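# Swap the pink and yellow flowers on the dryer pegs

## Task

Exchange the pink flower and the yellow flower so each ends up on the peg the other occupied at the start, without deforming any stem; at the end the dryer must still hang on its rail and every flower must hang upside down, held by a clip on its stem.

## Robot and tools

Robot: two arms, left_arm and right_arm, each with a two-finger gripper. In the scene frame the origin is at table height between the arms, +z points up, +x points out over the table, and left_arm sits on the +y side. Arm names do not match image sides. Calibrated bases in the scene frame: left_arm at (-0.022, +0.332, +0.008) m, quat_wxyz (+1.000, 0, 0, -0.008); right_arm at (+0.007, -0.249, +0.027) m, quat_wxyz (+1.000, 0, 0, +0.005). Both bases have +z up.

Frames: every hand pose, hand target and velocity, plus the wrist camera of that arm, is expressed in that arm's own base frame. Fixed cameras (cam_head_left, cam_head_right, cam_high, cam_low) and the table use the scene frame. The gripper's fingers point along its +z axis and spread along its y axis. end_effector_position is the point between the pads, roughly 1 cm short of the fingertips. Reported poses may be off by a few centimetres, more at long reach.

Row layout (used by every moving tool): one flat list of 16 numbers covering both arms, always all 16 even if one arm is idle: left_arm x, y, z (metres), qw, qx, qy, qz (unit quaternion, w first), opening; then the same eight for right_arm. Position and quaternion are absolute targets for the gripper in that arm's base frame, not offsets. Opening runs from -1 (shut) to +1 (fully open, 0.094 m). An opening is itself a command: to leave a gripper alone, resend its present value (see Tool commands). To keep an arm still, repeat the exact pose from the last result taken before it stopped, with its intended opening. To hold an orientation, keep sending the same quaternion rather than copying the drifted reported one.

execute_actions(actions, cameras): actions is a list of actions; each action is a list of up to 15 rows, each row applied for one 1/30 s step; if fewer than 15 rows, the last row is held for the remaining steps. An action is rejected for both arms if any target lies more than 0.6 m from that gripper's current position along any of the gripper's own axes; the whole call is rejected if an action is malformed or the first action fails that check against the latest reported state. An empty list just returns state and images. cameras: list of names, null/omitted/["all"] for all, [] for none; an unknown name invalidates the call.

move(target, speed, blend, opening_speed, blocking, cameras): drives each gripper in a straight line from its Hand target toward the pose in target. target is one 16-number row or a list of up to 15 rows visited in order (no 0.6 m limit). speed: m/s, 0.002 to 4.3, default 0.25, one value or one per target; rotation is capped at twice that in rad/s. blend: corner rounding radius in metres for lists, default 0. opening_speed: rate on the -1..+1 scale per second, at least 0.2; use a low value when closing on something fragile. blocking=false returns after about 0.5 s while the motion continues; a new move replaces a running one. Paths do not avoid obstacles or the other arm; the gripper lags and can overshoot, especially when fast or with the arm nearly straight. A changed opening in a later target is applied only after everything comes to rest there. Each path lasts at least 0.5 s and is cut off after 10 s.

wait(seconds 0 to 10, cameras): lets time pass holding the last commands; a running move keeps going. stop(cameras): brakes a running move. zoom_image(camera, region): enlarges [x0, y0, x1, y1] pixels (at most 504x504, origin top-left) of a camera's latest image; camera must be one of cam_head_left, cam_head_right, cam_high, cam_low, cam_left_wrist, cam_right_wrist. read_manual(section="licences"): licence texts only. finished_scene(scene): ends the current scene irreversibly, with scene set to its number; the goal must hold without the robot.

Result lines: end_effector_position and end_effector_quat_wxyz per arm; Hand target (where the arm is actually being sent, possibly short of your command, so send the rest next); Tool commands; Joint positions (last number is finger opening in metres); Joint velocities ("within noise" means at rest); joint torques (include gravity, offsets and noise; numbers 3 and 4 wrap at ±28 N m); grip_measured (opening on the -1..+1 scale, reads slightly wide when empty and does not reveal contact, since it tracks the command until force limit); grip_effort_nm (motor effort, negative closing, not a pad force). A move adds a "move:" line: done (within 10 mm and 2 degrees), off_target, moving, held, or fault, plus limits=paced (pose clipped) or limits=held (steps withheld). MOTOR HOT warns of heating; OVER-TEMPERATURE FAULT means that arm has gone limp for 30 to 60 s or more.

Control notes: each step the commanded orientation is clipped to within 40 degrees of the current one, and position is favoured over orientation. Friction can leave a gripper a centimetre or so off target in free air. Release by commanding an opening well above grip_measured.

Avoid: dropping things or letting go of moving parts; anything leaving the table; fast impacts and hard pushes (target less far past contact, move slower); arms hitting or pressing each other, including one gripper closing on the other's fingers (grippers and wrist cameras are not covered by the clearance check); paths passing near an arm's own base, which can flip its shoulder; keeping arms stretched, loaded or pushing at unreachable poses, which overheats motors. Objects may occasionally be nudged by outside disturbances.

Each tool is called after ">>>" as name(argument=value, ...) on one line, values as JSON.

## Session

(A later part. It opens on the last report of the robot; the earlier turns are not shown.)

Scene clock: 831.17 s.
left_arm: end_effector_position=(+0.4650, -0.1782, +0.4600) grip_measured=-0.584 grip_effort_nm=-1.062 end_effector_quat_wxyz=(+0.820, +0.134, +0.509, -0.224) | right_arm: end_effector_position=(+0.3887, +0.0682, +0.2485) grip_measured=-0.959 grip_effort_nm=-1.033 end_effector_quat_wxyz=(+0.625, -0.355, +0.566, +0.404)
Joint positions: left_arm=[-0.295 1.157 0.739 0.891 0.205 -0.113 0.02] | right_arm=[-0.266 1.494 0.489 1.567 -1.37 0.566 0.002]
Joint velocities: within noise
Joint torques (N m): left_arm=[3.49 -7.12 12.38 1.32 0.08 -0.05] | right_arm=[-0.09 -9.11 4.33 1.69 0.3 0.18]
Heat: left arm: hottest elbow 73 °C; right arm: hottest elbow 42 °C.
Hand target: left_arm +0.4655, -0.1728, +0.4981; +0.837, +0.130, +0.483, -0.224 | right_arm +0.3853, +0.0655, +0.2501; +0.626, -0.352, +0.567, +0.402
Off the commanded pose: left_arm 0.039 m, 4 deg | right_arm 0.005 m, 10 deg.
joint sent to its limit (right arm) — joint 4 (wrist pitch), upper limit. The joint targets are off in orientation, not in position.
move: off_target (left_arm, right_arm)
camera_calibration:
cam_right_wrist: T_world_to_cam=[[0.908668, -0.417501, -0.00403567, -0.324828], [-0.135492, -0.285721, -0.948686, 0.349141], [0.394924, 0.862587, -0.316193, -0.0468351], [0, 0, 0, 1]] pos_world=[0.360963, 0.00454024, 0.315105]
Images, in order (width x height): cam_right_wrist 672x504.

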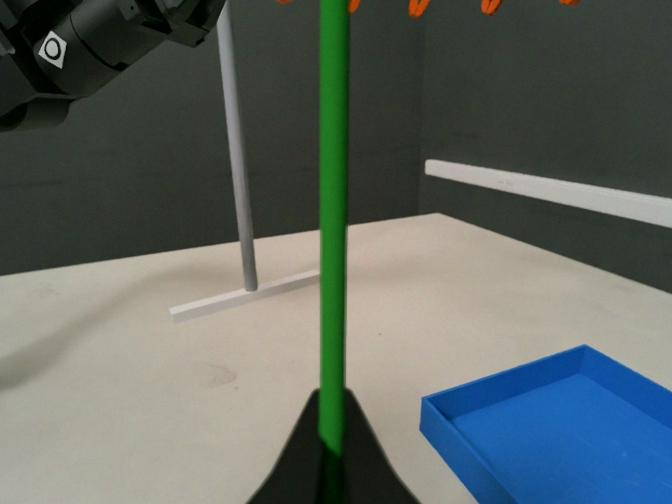

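>>> move(target=[[0.468,-0.1735,0.499,0.8365,0.1294,0.4830,-0.2241,-0.8,0.42,0.27,0.222,0.757,-0.2195,0.53,0.3135,-1.0],[0.468,-0.1735,0.499,0.8365,0.1294,0.4830,-0.2241,-0.8,0.478,0.388,0.234,0.757,-0.2195,0.53,0.3135,-1.0]], speed=[0.1,0.06], blend=0.02, cameras=["cam_right_wrist","cam_low","cam_head_right","cam_head_left"])

>>> zoom_image(camera="cam_low", region=[280, 130, 320, 180])

>>> zoom_image(camera="cam_head_right", region=[180, 40, 230, 90])

>>> zoom_image(camera="cam_head_left", region=[195, 20, 245, 80])

Scene clock: 843.77 s.
left_arm: end_effector_position=(+0.4650, -0.1782, +0.4600) grip_measured=-0.584 grip_effort_nm=-1.067 end_effector_quat_wxyz=(+0.820, +0.134, +0.509, -0.224) | right_arm: end_effector_position=(+0.4709, +0.3764, +0.2285) grip_measured=-0.959 grip_effort_nm=-1.033 end_effector_quat_wxyz=(+0.751, -0.215, +0.539, +0.316)
Joint positions: left_arm=[-0.295 1.157 0.739 0.891 0.205 -0.113 0.02] | right_arm=[0.637 1.825 0.771 1.39 -0.133 0.064 0.002]
Joint velocities: within noise
Joint torques (N m): left_arm=[3.43 -7.06 12.38 1.33 0.08 -0.05] | right_arm=[1.26 -13.92 8.03 1.48 0.12 -0.11]
Heat: left arm: hottest elbow 73 °C; right arm: hottest elbow 42 °C.
Hand target: left_arm +0.4655, -0.1728, +0.4980; +0.837, +0.130, +0.483, -0.224 | right_arm +0.4774, +0.3876, +0.2342; +0.757, -0.219, +0.530, +0.314
Off the commanded pose: left_arm 0.039 m, 4 deg | right_arm 0.015 m, 1 deg.
move: off_target (left_arm, right_arm)
camera_calibration:
cam_right_wrist: T_world_to_cam=[[0.707715, -0.706468, -0.00646472, -0.066943], [-0.071483, -0.0624997, -0.995482, 0.325867], [0.702872, 0.70498, -0.0947325, -0.487752], [0, 0, 0, 1]] pos_world=[0.413498, 0.316928, 0.277756]
Images, in order (width x height): cam_head_left 672x504, cam_head_right 672x504, cam_low 672x504, cam_right_wrist 672x504.

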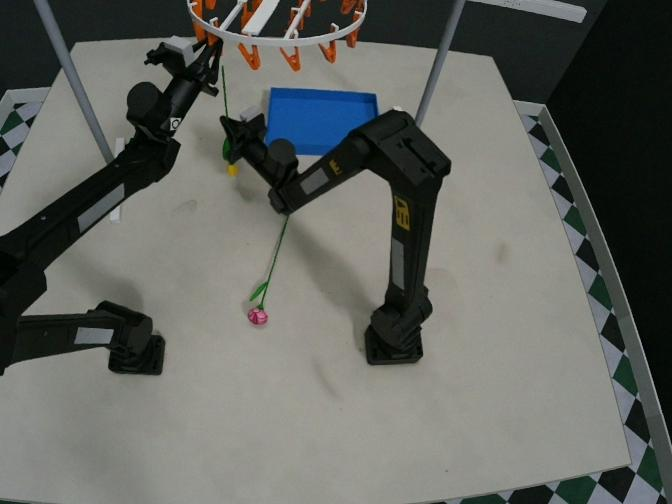

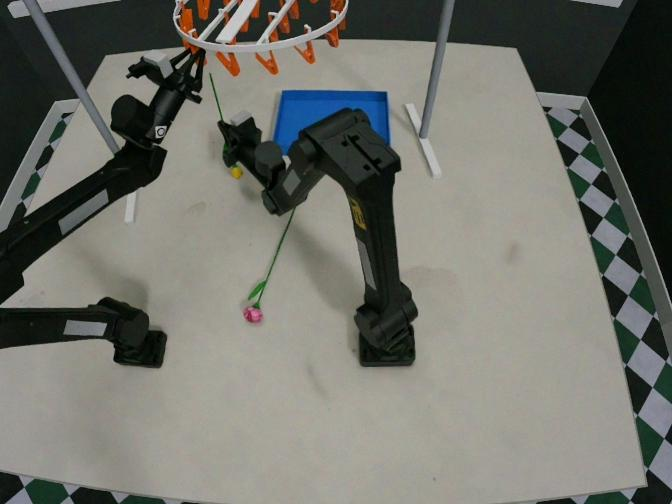

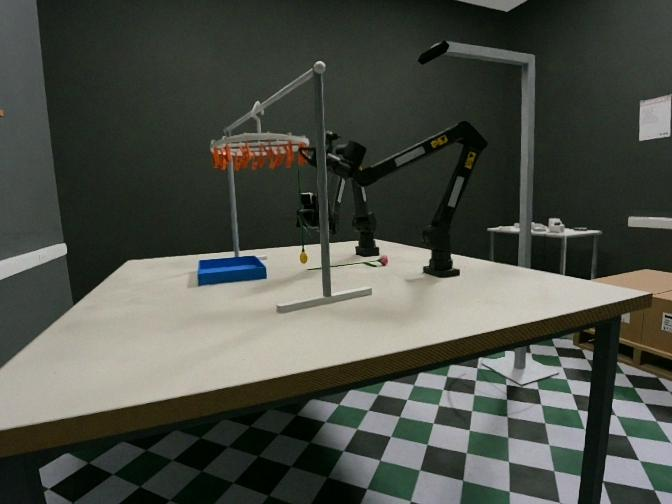

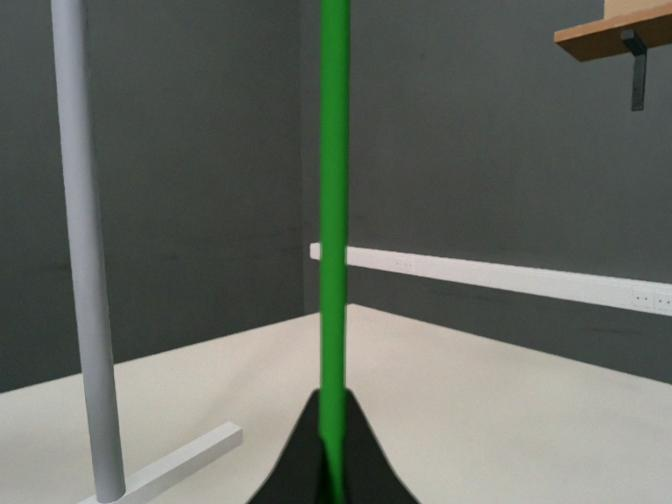

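Scaled by 10.080 from the camera's 672x504 image, which has a finer 960x720 frame.

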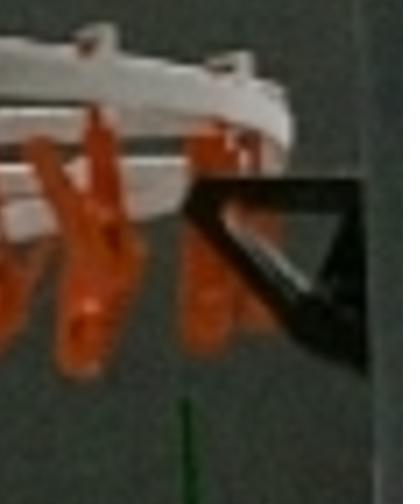

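Scaled by 10.080 from the camera's 672x504 image, which has a finer 960x720 frame.

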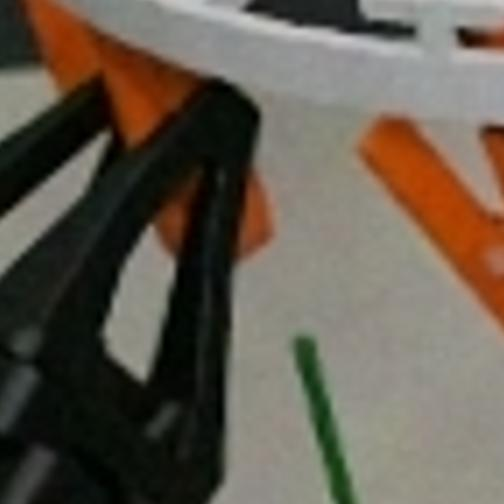

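Scaled by 8.400 from the camera's 672x504 image, which has a finer 960x720 frame.

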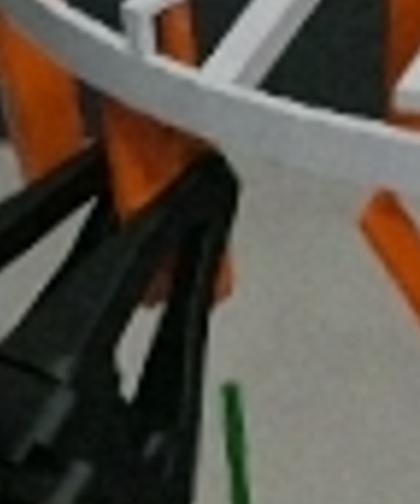

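>>> move(target=[0.468,-0.1735,0.499,0.8365,0.1294,0.4830,-0.2241,-0.8,0.461,0.392,0.236,0.757,-0.2195,0.53,0.3135,-1.0], speed=0.04, cameras=["cam_right_wrist","cam_low","cam_head_right","cam_head_left"])

>>> zoom_image(camera="cam_low", region=[280, 130, 320, 180])

>>> zoom_image(camera="cam_head_right", region=[180, 40, 230, 90])

>>> zoom_image(camera="cam_head_left", region=[195, 20, 245, 80])

Scene clock: 870.50 s.
left_arm: end_effector_position=(+0.4650, -0.1782, +0.4600) grip_measured=-0.584 grip_effort_nm=-1.062 end_effector_quat_wxyz=(+0.820, +0.134, +0.509, -0.224) | right_arm: end_effector_position=(+0.4628, +0.3873, +0.2284) grip_measured=-0.959 grip_effort_nm=-1.033 end_effector_quat_wxyz=(+0.751, -0.215, +0.538, +0.316)
Joint positions: left_arm=[-0.295 1.157 0.739 0.891 0.205 -0.113 0.02] | right_arm=[0.668 1.825 0.771 1.389 -0.105 0.054 0.002]
Joint velocities: within noise
Joint torques (N m): left_arm=[3.43 -7.18 12.4 1.32 0.08 -0.05] | right_arm=[1.2 -15.85 5.71 1.87 0.09 -0.11]
Heat: left arm: hottest elbow 74 °C; right arm: hottest elbow 41 °C.
Hand target: left_arm +0.4655, -0.1728, +0.4980; +0.837, +0.130, +0.483, -0.224 | right_arm +0.4609, +0.3920, +0.2360; +0.757, -0.219, +0.530, +0.314
Off the commanded pose: left_arm 0.039 m, 4 deg | right_arm 0.009 m, 1 deg.
move: off_target (left_arm)
camera_calibration:
cam_right_wrist: T_world_to_cam=[[0.708044, -0.706142, -0.0060838, -0.053857], [-0.0711892, -0.0628044, -0.995484, 0.325752], [0.702571, 0.705279, -0.094738, -0.489737], [0, 0, 0, 1]] pos_world=[0.405398, 0.327829, 0.277556]
Images, in order (width x height): cam_head_left 672x504, cam_head_right 672x504, cam_low 672x504, cam_right_wrist 672x504.

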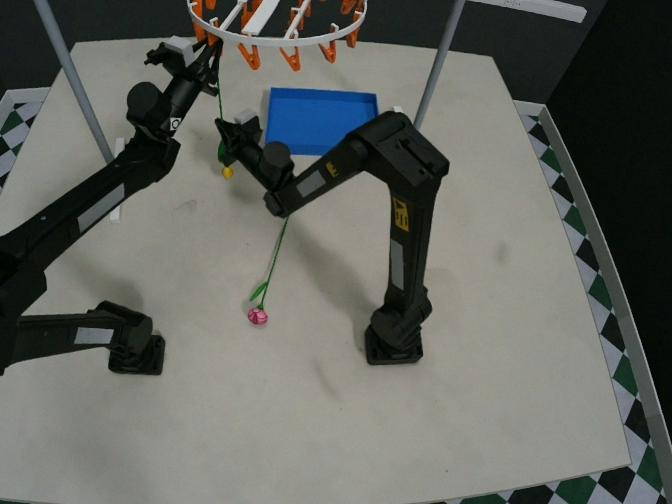

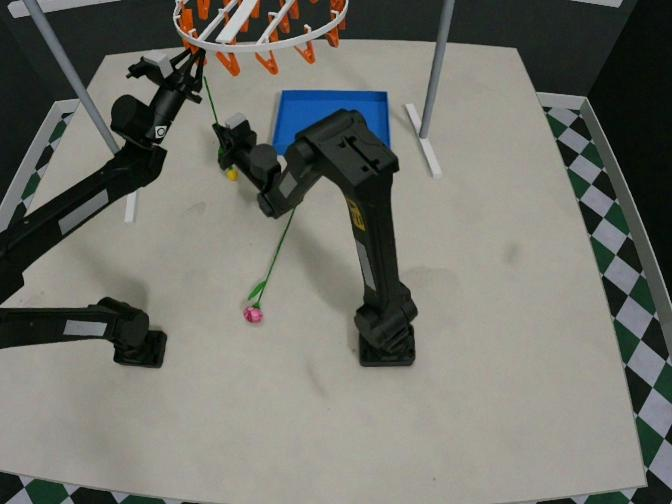

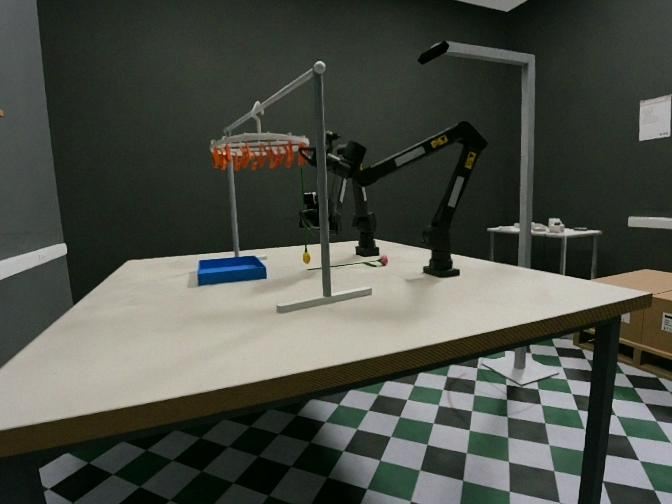

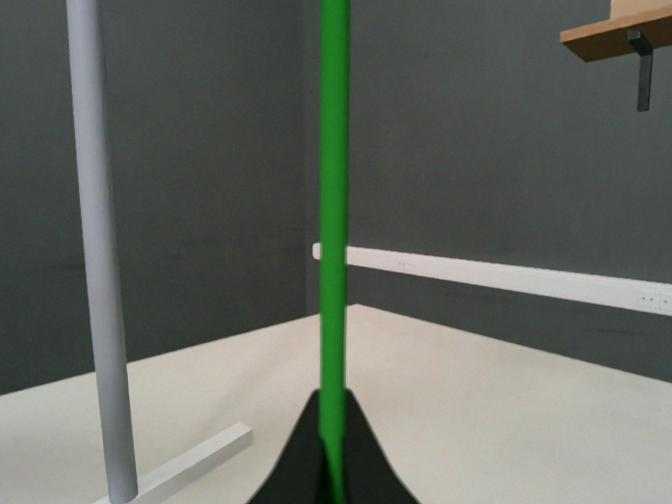

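Scaled by 10.080 from the camera's 672x504 image, which has a finer 960x720 frame.

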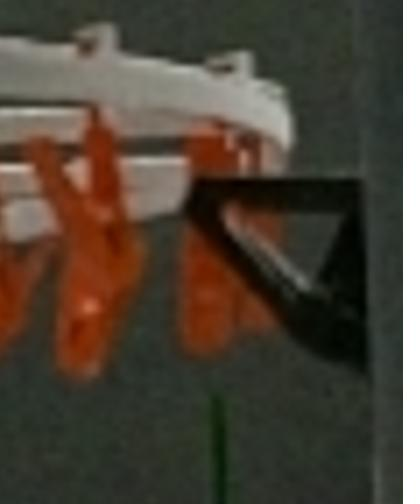

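Scaled by 10.080 from the camera's 672x504 image, which has a finer 960x720 frame.

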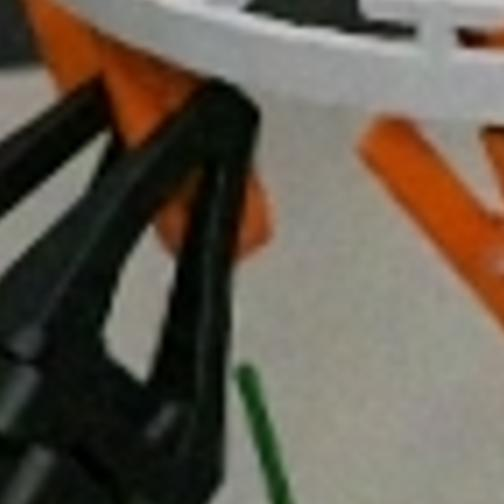

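Scaled by 8.400 from the camera's 672x504 image, which has a finer 960x720 frame.

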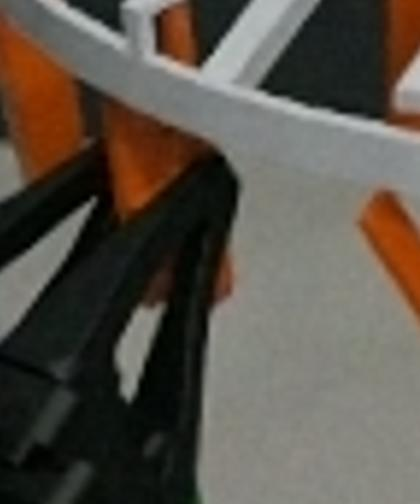

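>>> move(target=[0.468,-0.1735,0.499,0.8365,0.1294,0.4830,-0.2241,-0.8,0.456,0.389,0.258,0.757,-0.2195,0.53,0.3135,-1.0], speed=0.04, cameras=["cam_left_wrist","cam_low","cam_head_right","cam_head_left"])

>>> zoom_image(camera="cam_low", region=[280, 130, 320, 180])

>>> zoom_image(camera="cam_head_right", region=[180, 40, 230, 90])

>>> zoom_image(camera="cam_head_left", region=[195, 20, 245, 80])

Scene clock: 876.33 s.
left_arm: end_effector_position=(+0.4650, -0.1782, +0.4600) grip_measured=-0.584 grip_effort_nm=-1.067 end_effector_quat_wxyz=(+0.820, +0.134, +0.509, -0.224) | right_arm: end_effector_position=(+0.4604, +0.3851, +0.2550) grip_measured=-0.959 grip_effort_nm=-1.038 end_effector_quat_wxyz=(+0.756, -0.213, +0.532, +0.316)
Joint positions: left_arm=[-0.295 1.157 0.739 0.891 0.205 -0.113 0.02] | right_arm=[0.668 1.759 0.771 1.339 -0.103 0.052 0.002]
Joint velocities: within noise
Joint torques (N m): left_arm=[3.43 -7.12 12.4 1.32 0.08 -0.05] | right_arm=[1.38 -15.44 5.38 1.48 0.11 -0.12]
Heat: left arm: hottest elbow 74 °C; right arm: hottest elbow 41 °C.
Hand target: left_arm +0.4655, -0.1728, +0.4980; +0.837, +0.130, +0.483, -0.224 | right_arm +0.4560, +0.3890, +0.2580; +0.757, -0.219, +0.530, +0.314
Off the commanded pose: left_arm 0.039 m, 4 deg | right_arm 0.007 m, 1 deg.
move: off_target (left_arm)
camera_calibration:
cam_left_wrist: T_world_to_cam=[[-0.49468, -0.869072, -0.00223236, 0.0761424], [0.025687, -0.0120536, -0.999597, 0.484433], [0.868695, -0.494538, 0.0282865, -0.414659], [0, 0, 0, 1]] pos_world=[0.385435, -0.133052, 0.496137]
Images, in order (width x height): cam_head_left 672x504, cam_head_right 672x504, cam_low 672x504, cam_left_wrist 672x504.

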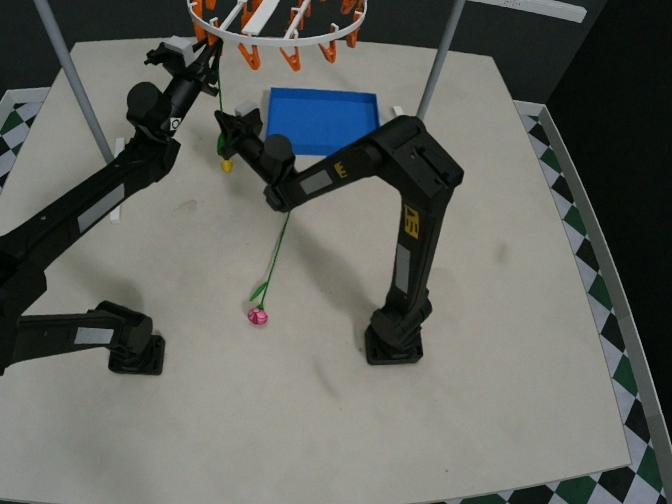

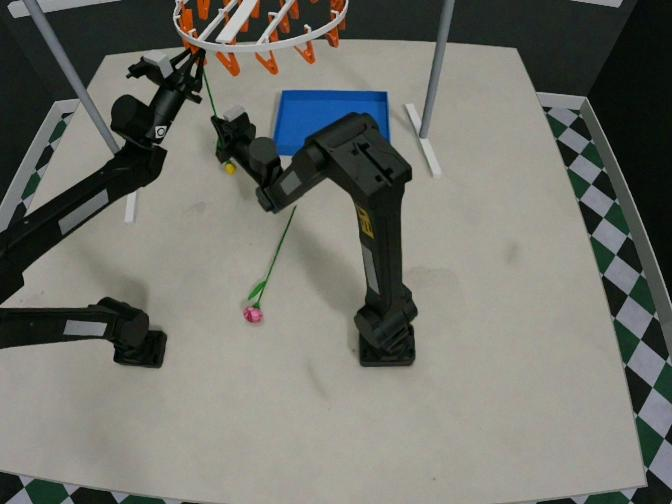

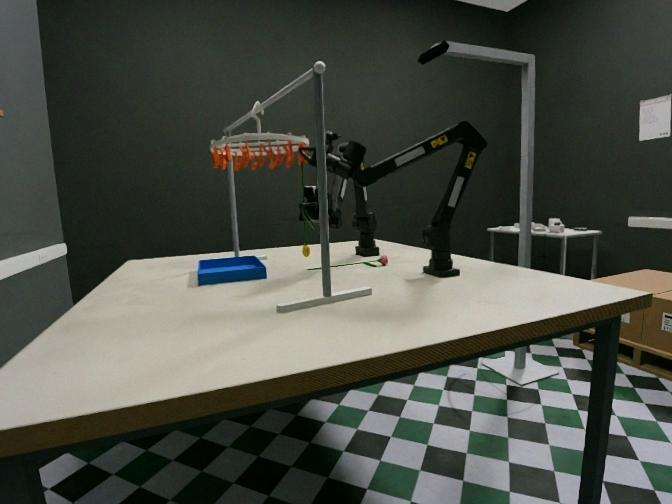

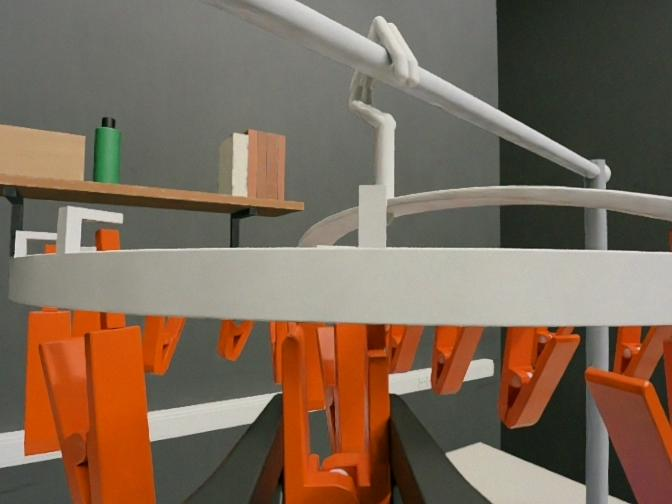

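Scaled by 10.080 from the camera's 672x504 image, which has a finer 960x720 frame.

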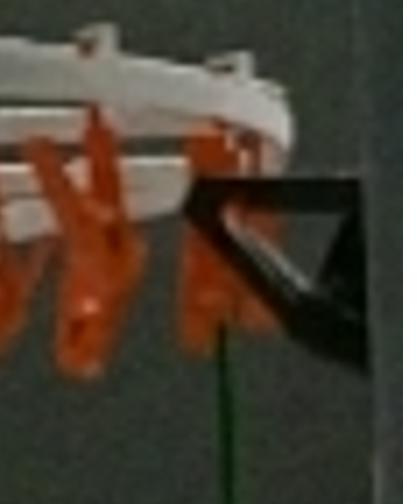

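Scaled by 10.080 from the camera's 672x504 image, which has a finer 960x720 frame.

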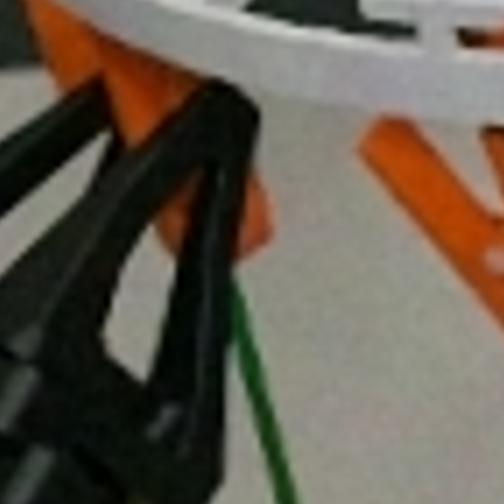

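Scaled by 8.400 from the camera's 672x504 image, which has a finer 960x720 frame.

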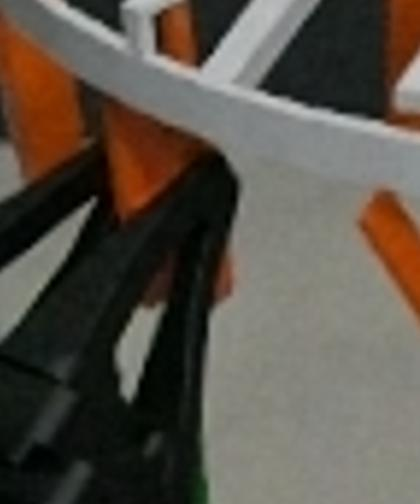

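>>> execute_actions(actions=[], cameras=["cam_high","cam_low","cam_right_wrist"])

>>> zoom_image(camera="cam_low", region=[292, 140, 316, 170])

Scene clock: 881.57 s.
left_arm: end_effector_position=(+0.4650, -0.1782, +0.4600) grip_measured=-0.584 grip_effort_nm=-1.062 end_effector_quat_wxyz=(+0.820, +0.134, +0.509, -0.224) | right_arm: end_effector_position=(+0.4605, +0.3852, +0.2548) grip_measured=-0.959 grip_effort_nm=-1.033 end_effector_quat_wxyz=(+0.756, -0.214, +0.533, +0.316)
Joint positions: left_arm=[-0.295 1.157 0.739 0.891 0.205 -0.113 0.02] | right_arm=[0.668 1.759 0.771 1.338 -0.103 0.052 0.002]
Joint velocities: within noise
Joint torques (N m): left_arm=[3.43 -7.18 12.38 1.32 0.08 -0.06] | right_arm=[1.32 -15.44 5.42 1.52 0.11 -0.12]
Heat: left arm: hottest elbow 74 °C; right arm: hottest elbow 41 °C.
Hand target: left_arm +0.4655, -0.1728, +0.4980; +0.837, +0.130, +0.483, -0.224 | right_arm +0.4560, +0.3890, +0.2580; +0.757, -0.219, +0.530, +0.314
Tool commands: left_gripper/opening=-0.8 right_gripper/opening=-1.0
Off the commanded pose: left_arm 0.039 m, 4 deg | right_arm 0.007 m, 1 deg.
camera_calibration:
cam_right_wrist: T_world_to_cam=[[0.706717, -0.707488, -0.00341574, -0.0531102], [-0.0589816, -0.0541048, -0.996792, 0.343238], [0.705033, 0.704651, -0.0799656, -0.488793], [0, 0, 0, 1]] pos_world=[0.402394, 0.325424, 0.302869]
Images, in order (width x height): cam_high 672x504, cam_low 672x504, cam_right_wrist 672x504.

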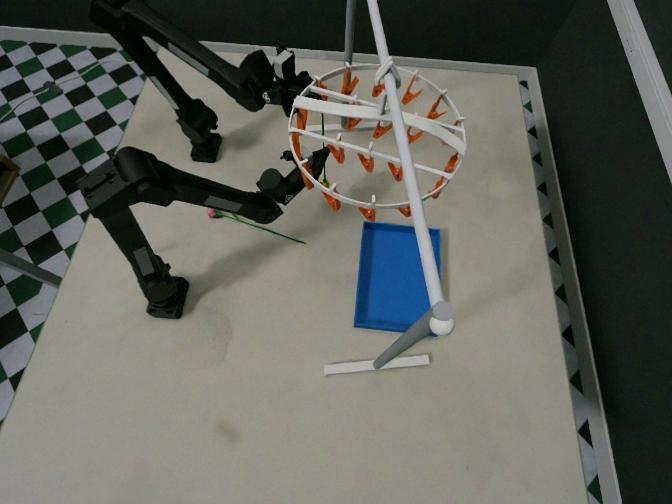

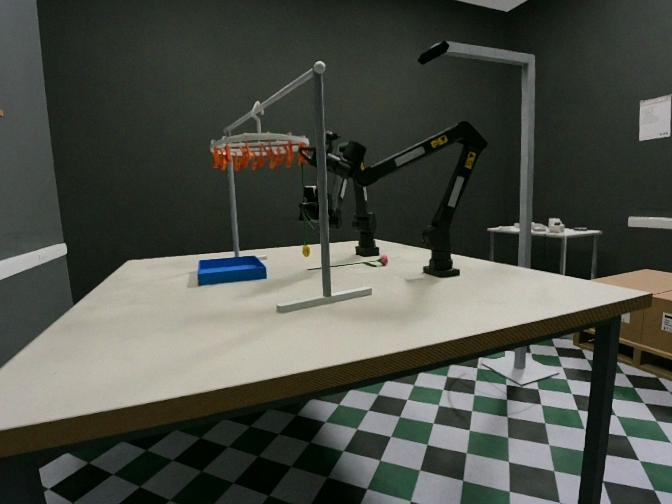

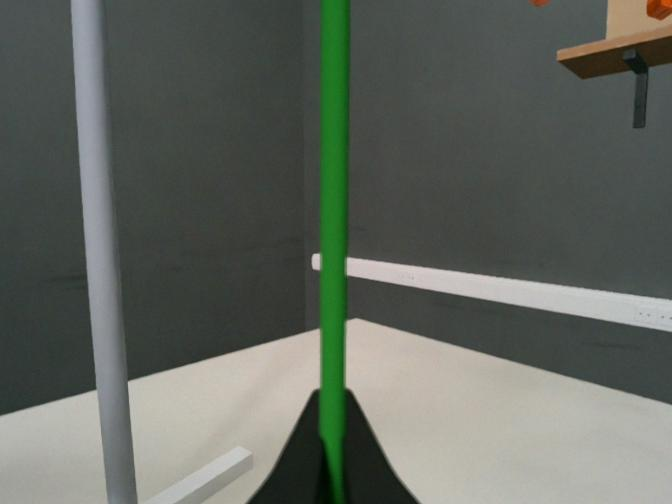

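Scaled by 16.800 from the camera's 672x504 image, which has a finer 960x720 frame.

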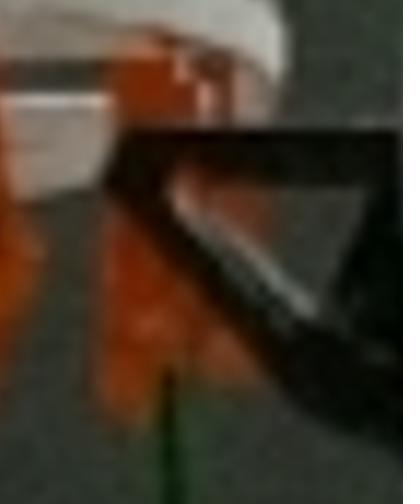

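>>> zoom_image(camera="cam_high", region=[270, 60, 370, 220])

>>> zoom_image(camera="cam_high", region=[295, 75, 345, 135])

Scaled by 3.150 from the camera's 672x504 image, which has a finer 960x720 frame.

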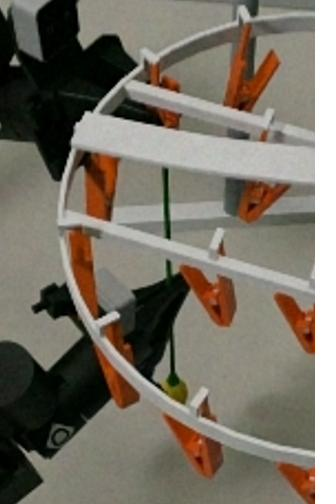

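Scaled by 8.400 from the camera's 672x504 image, which has a finer 960x720 frame.

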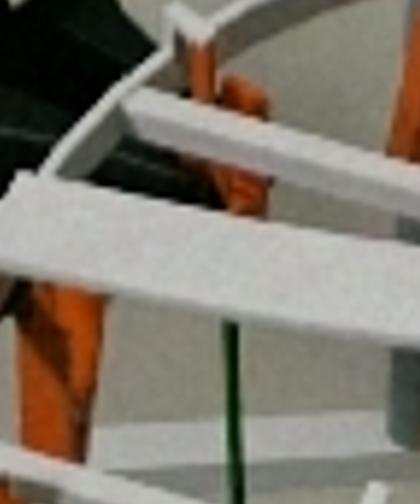

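>>> move(target=[[0.468,-0.1735,0.499,0.8365,0.1294,0.4830,-0.2241,-0.8,0.456,0.389,0.232,0.757,-0.2195,0.53,0.3135,-1.0],[0.468,-0.1735,0.499,0.8365,0.1294,0.4830,-0.2241,-0.8,0.472,0.391,0.238,0.757,-0.2195,0.53,0.3135,-1.0]], speed=0.04, cameras=["cam_low","cam_head_right","cam_high"])

>>> zoom_image(camera="cam_low", region=[280, 130, 320, 180])

>>> zoom_image(camera="cam_head_right", region=[180, 40, 230, 90])

>>> zoom_image(camera="cam_high", region=[295, 75, 345, 135])

Scene clock: 893.93 s.
left_arm: end_effector_position=(+0.4650, -0.1782, +0.4600) grip_measured=-0.584 grip_effort_nm=-1.067 end_effector_quat_wxyz=(+0.820, +0.134, +0.509, -0.224) | right_arm: end_effector_position=(+0.4607, +0.3881, +0.2355) grip_measured=-0.959 grip_effort_nm=-1.028 end_effector_quat_wxyz=(+0.752, -0.219, +0.534, +0.319)
Joint positions: left_arm=[-0.295 1.157 0.739 0.891 0.205 -0.113 0.02] | right_arm=[0.668 1.81 0.771 1.382 -0.116 0.052 0.002]
Joint velocities: within noise
Joint torques (N m): left_arm=[3.43 -7.12 12.38 1.33 0.08 -0.05] | right_arm=[-0.09 -13.51 7.53 1.54 -0.09 -0.05]
Heat: left arm: hottest elbow 74 °C; right arm: hottest elbow 41 °C.
Hand target: left_arm +0.4655, -0.1728, +0.4980; +0.837, +0.130, +0.483, -0.224 | right_arm +0.4717, +0.3906, +0.2381; +0.757, -0.219, +0.530, +0.313
Off the commanded pose: left_arm 0.039 m, 4 deg | right_arm 0.012 m, 1 deg.
move: off_target (left_arm, right_arm)
Images, in order (width x height): cam_head_right 672x504, cam_high 672x504, cam_low 672x504.

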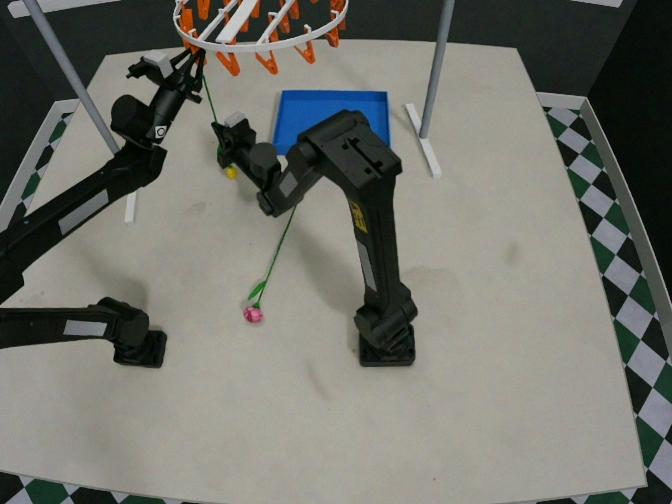

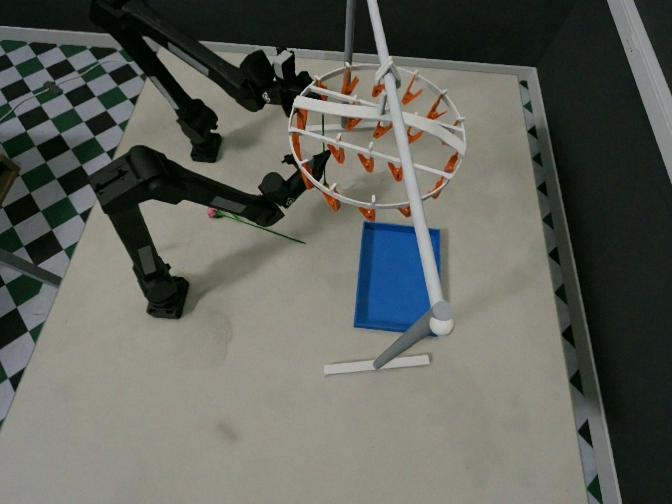

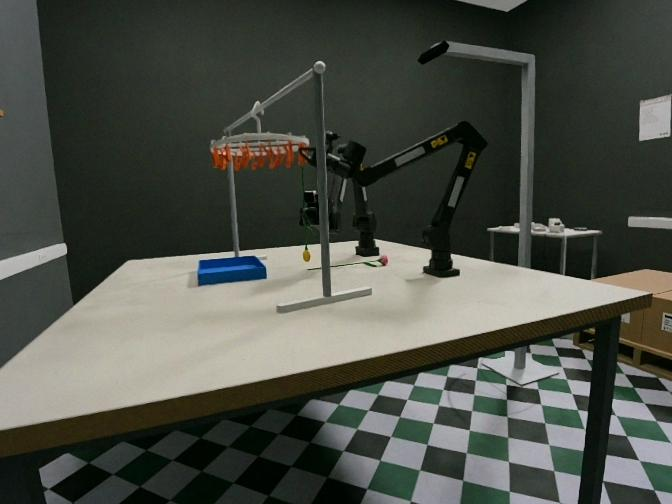

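Scaled by 10.080 from the camera's 672x504 image, which has a finer 960x720 frame.

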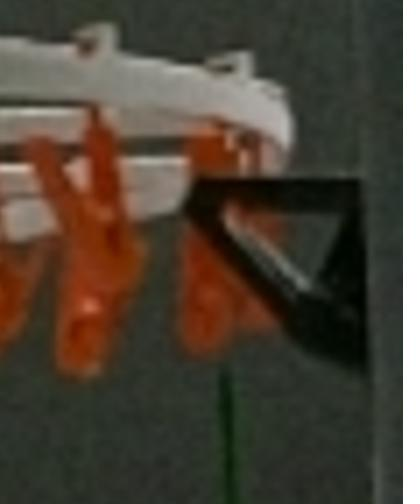

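Scaled by 10.080 from the camera's 672x504 image, which has a finer 960x720 frame.

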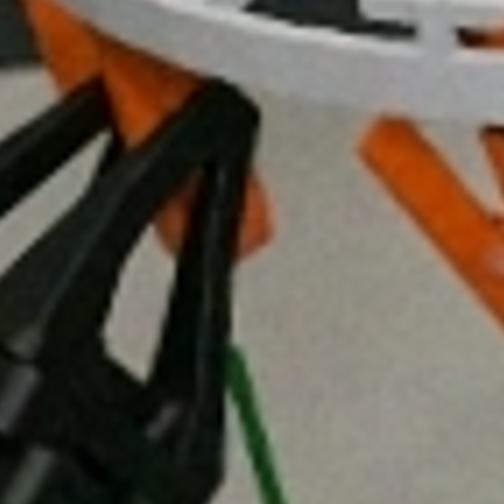

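Scaled by 8.400 from the camera's 672x504 image, which has a finer 960x720 frame.

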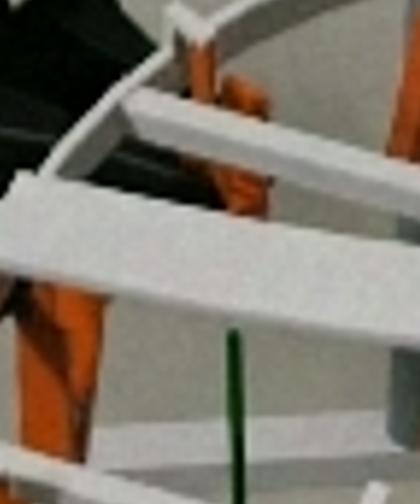

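>>> move(target=[0.468,-0.1735,0.499,0.8365,0.1294,0.4830,-0.2241,-0.8,0.4775,0.393,0.240,0.757,-0.2195,0.53,0.3135,-1.0], speed=0.03, cameras=[])

Scene clock: 898.03 s.
left_arm: end_effector_position=(+0.4650, -0.1782, +0.4600) grip_measured=-0.584 grip_effort_nm=-1.072 end_effector_quat_wxyz=(+0.820, +0.134, +0.509, -0.224) | right_arm: end_effector_position=(+0.4637, +0.3896, +0.2340) grip_measured=-0.959 grip_effort_nm=-1.033 end_effector_quat_wxyz=(+0.750, -0.221, +0.536, +0.318)
Joint positions: left_arm=[-0.295 1.157 0.739 0.891 0.205 -0.113 0.02] | right_arm=[0.666 1.813 0.779 1.369 -0.12 0.052 0.002]
Joint velocities: within noise
Joint torques (N m): left_arm=[3.37 -7.12 12.38 1.33 0.08 -0.05] | right_arm=[-0.09 -13.63 8.13 1.51 -0.07 -0.05]
Heat: left arm: hottest elbow 74 °C; right arm: hottest elbow 41 °C.
Hand target: left_arm +0.4655, -0.1728, +0.4980; +0.837, +0.130, +0.483, -0.224 | right_arm +0.4770, +0.3923, +0.2401; +0.757, -0.219, +0.530, +0.313
Off the commanded pose: left_arm 0.039 m, 4 deg | right_arm 0.015 m, 1 deg.
move: off_target (left_arm, right_arm)
No camera images: "cameras" was empty.

>>> move(target=[0.468,-0.1735,0.499,0.8365,0.1294,0.4830,-0.2241,-0.8,0.4825,0.388,0.240,0.757,-0.2195,0.53,0.3135,-1.0], speed=0.03, cameras=["cam_low","cam_head_right","cam_high"])

>>> zoom_image(camera="cam_low", region=[280, 130, 320, 180])

>>> zoom_image(camera="cam_head_right", region=[180, 40, 230, 90])

>>> zoom_image(camera="cam_high", region=[295, 75, 345, 135])

Scene clock: 902.60 s.
left_arm: end_effector_position=(+0.4650, -0.1782, +0.4600) grip_measured=-0.584 grip_effort_nm=-1.062 end_effector_quat_wxyz=(+0.820, +0.134, +0.509, -0.224) | right_arm: end_effector_position=(+0.4681, +0.3844, +0.2327) grip_measured=-0.959 grip_effort_nm=-1.033 end_effector_quat_wxyz=(+0.750, -0.223, +0.537, +0.316)
Joint positions: left_arm=[-0.295 1.157 0.739 0.891 0.205 -0.113 0.02] | right_arm=[0.65 1.815 0.779 1.368 -0.134 0.052 0.002]
Joint velocities: within noise
Joint torques (N m): left_arm=[3.43 -7.18 12.38 1.32 0.08 -0.05] | right_arm=[-0.09 -13.8 8.32 1.54 -0.07 0]
Heat: left arm: hottest elbow 75 °C; right arm: hottest elbow 41 °C.
Hand target: left_arm +0.4655, -0.1728, +0.4980; +0.837, +0.130, +0.483, -0.224 | right_arm +0.4818, +0.3875, +0.2400; +0.757, -0.220, +0.530, +0.313
Off the commanded pose: left_arm 0.039 m, 4 deg | right_arm 0.017 m, 1 deg.
move: off_target (left_arm, right_arm)
Images, in order (width x height): cam_head_right 672x504, cam_high 672x504, cam_low 672x504.

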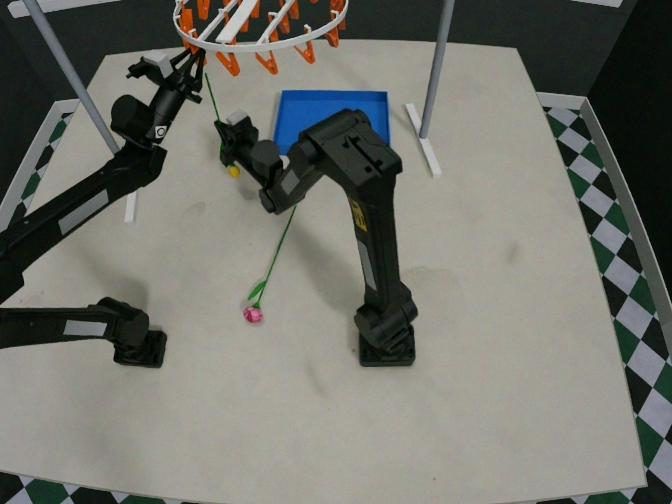

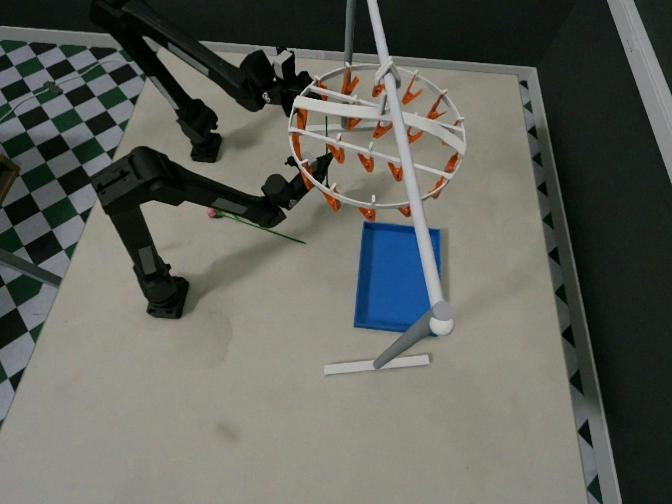

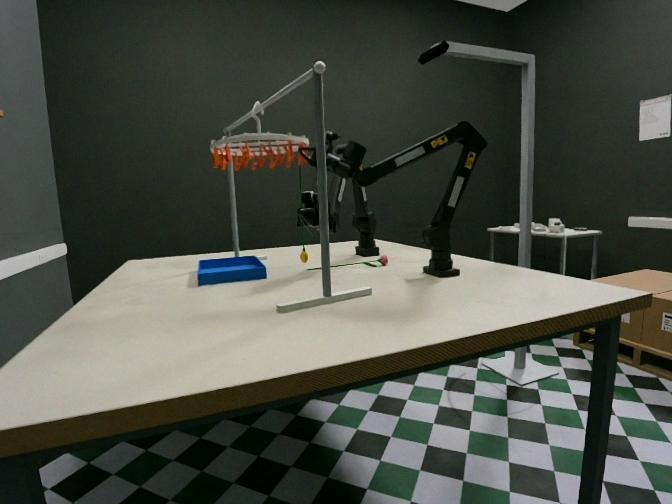

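Scaled by 10.080 from the camera's 672x504 image, which has a finer 960x720 frame.

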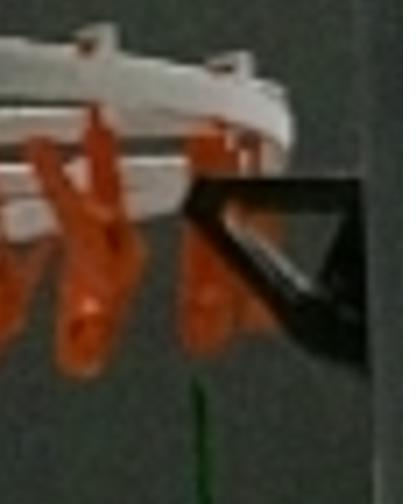

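Scaled by 10.080 from the camera's 672x504 image, which has a finer 960x720 frame.

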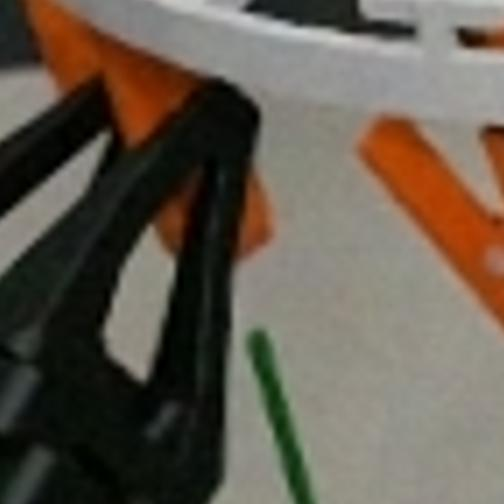

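Scaled by 8.400 from the camera's 672x504 image, which has a finer 960x720 frame.

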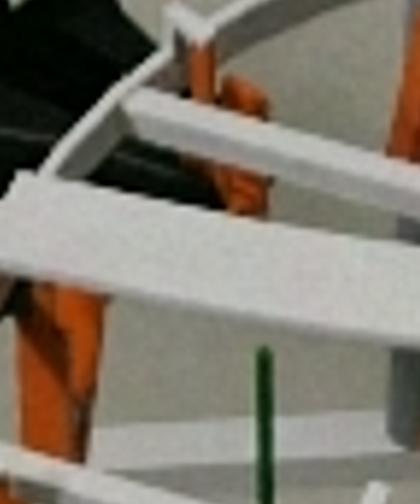

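>>> move(target=[0.468,-0.1735,0.499,0.8365,0.1294,0.4830,-0.2241,-0.8,0.4805,0.3905,0.255,0.757,-0.2195,0.53,0.3135,-1.0], speed=0.03, cameras=["cam_low","cam_head_right","cam_high"])

>>> zoom_image(camera="cam_low", region=[280, 130, 320, 180])

>>> zoom_image(camera="cam_head_right", region=[180, 40, 230, 90])

>>> zoom_image(camera="cam_high", region=[295, 75, 345, 135])

Scene clock: 908.67 s.
left_arm: end_effector_position=(+0.4650, -0.1782, +0.4600) grip_measured=-0.584 grip_effort_nm=-1.062 end_effector_quat_wxyz=(+0.820, +0.134, +0.509, -0.224) | right_arm: end_effector_position=(+0.4710, +0.3858, +0.2331) grip_measured=-0.959 grip_effort_nm=-1.028 end_effector_quat_wxyz=(+0.743, -0.224, +0.547, +0.314)
Joint positions: left_arm=[-0.295 1.157 0.739 0.891 0.205 -0.113 0.02] | right_arm=[0.65 1.801 0.784 1.326 -0.132 0.052 0.002]
Joint velocities: within noise
Joint torques (N m): left_arm=[3.43 -7.12 12.4 1.32 0.08 -0.05] | right_arm=[0.32 -16.03 8.25 1.55 0.12 -0.02]
Heat: left arm: hottest elbow 75 °C; right arm: hottest elbow 42 °C.
Hand target: left_arm +0.4655, -0.1728, +0.4980; +0.837, +0.130, +0.483, -0.224 | right_arm +0.4796, +0.3897, +0.2552; +0.757, -0.219, +0.530, +0.313
Off the commanded pose: left_arm 0.039 m, 4 deg | right_arm 0.024 m, 3 deg.
move: off_target (left_arm, right_arm)
Images, in order (width x height): cam_head_right 672x504, cam_high 672x504, cam_low 672x504.

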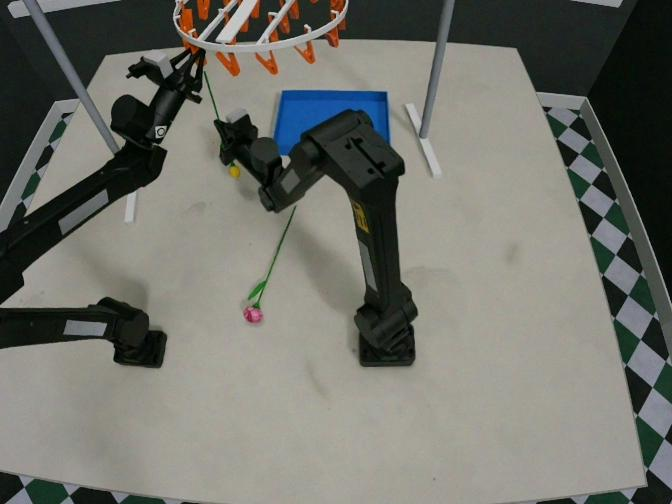

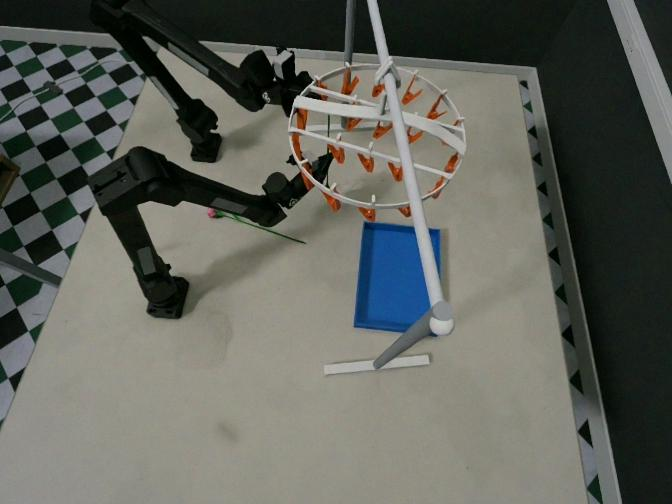

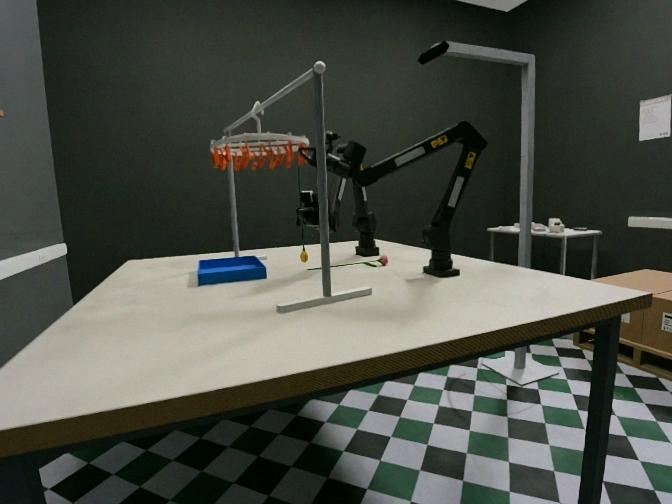

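Scaled by 10.080 from the camera's 672x504 image, which has a finer 960x720 frame.

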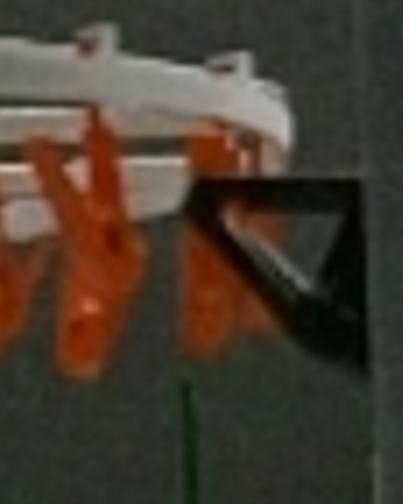

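Scaled by 10.080 from the camera's 672x504 image, which has a finer 960x720 frame.

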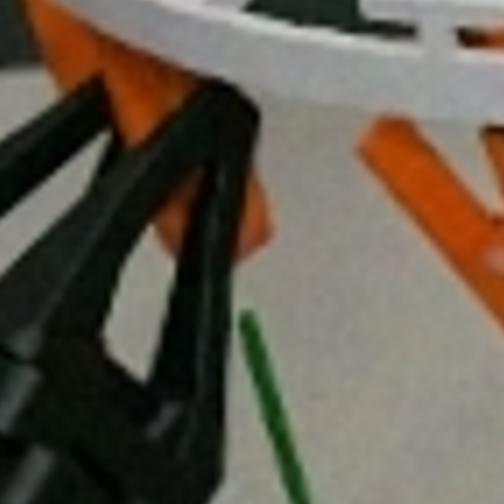

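Scaled by 8.400 from the camera's 672x504 image, which has a finer 960x720 frame.

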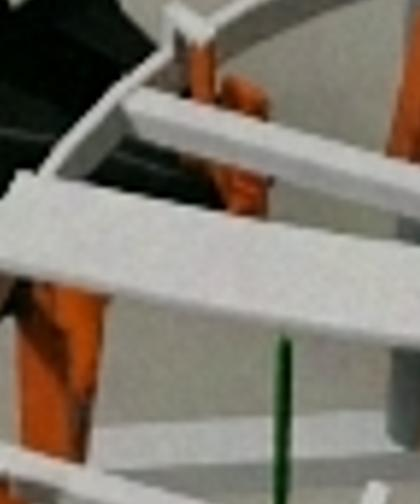

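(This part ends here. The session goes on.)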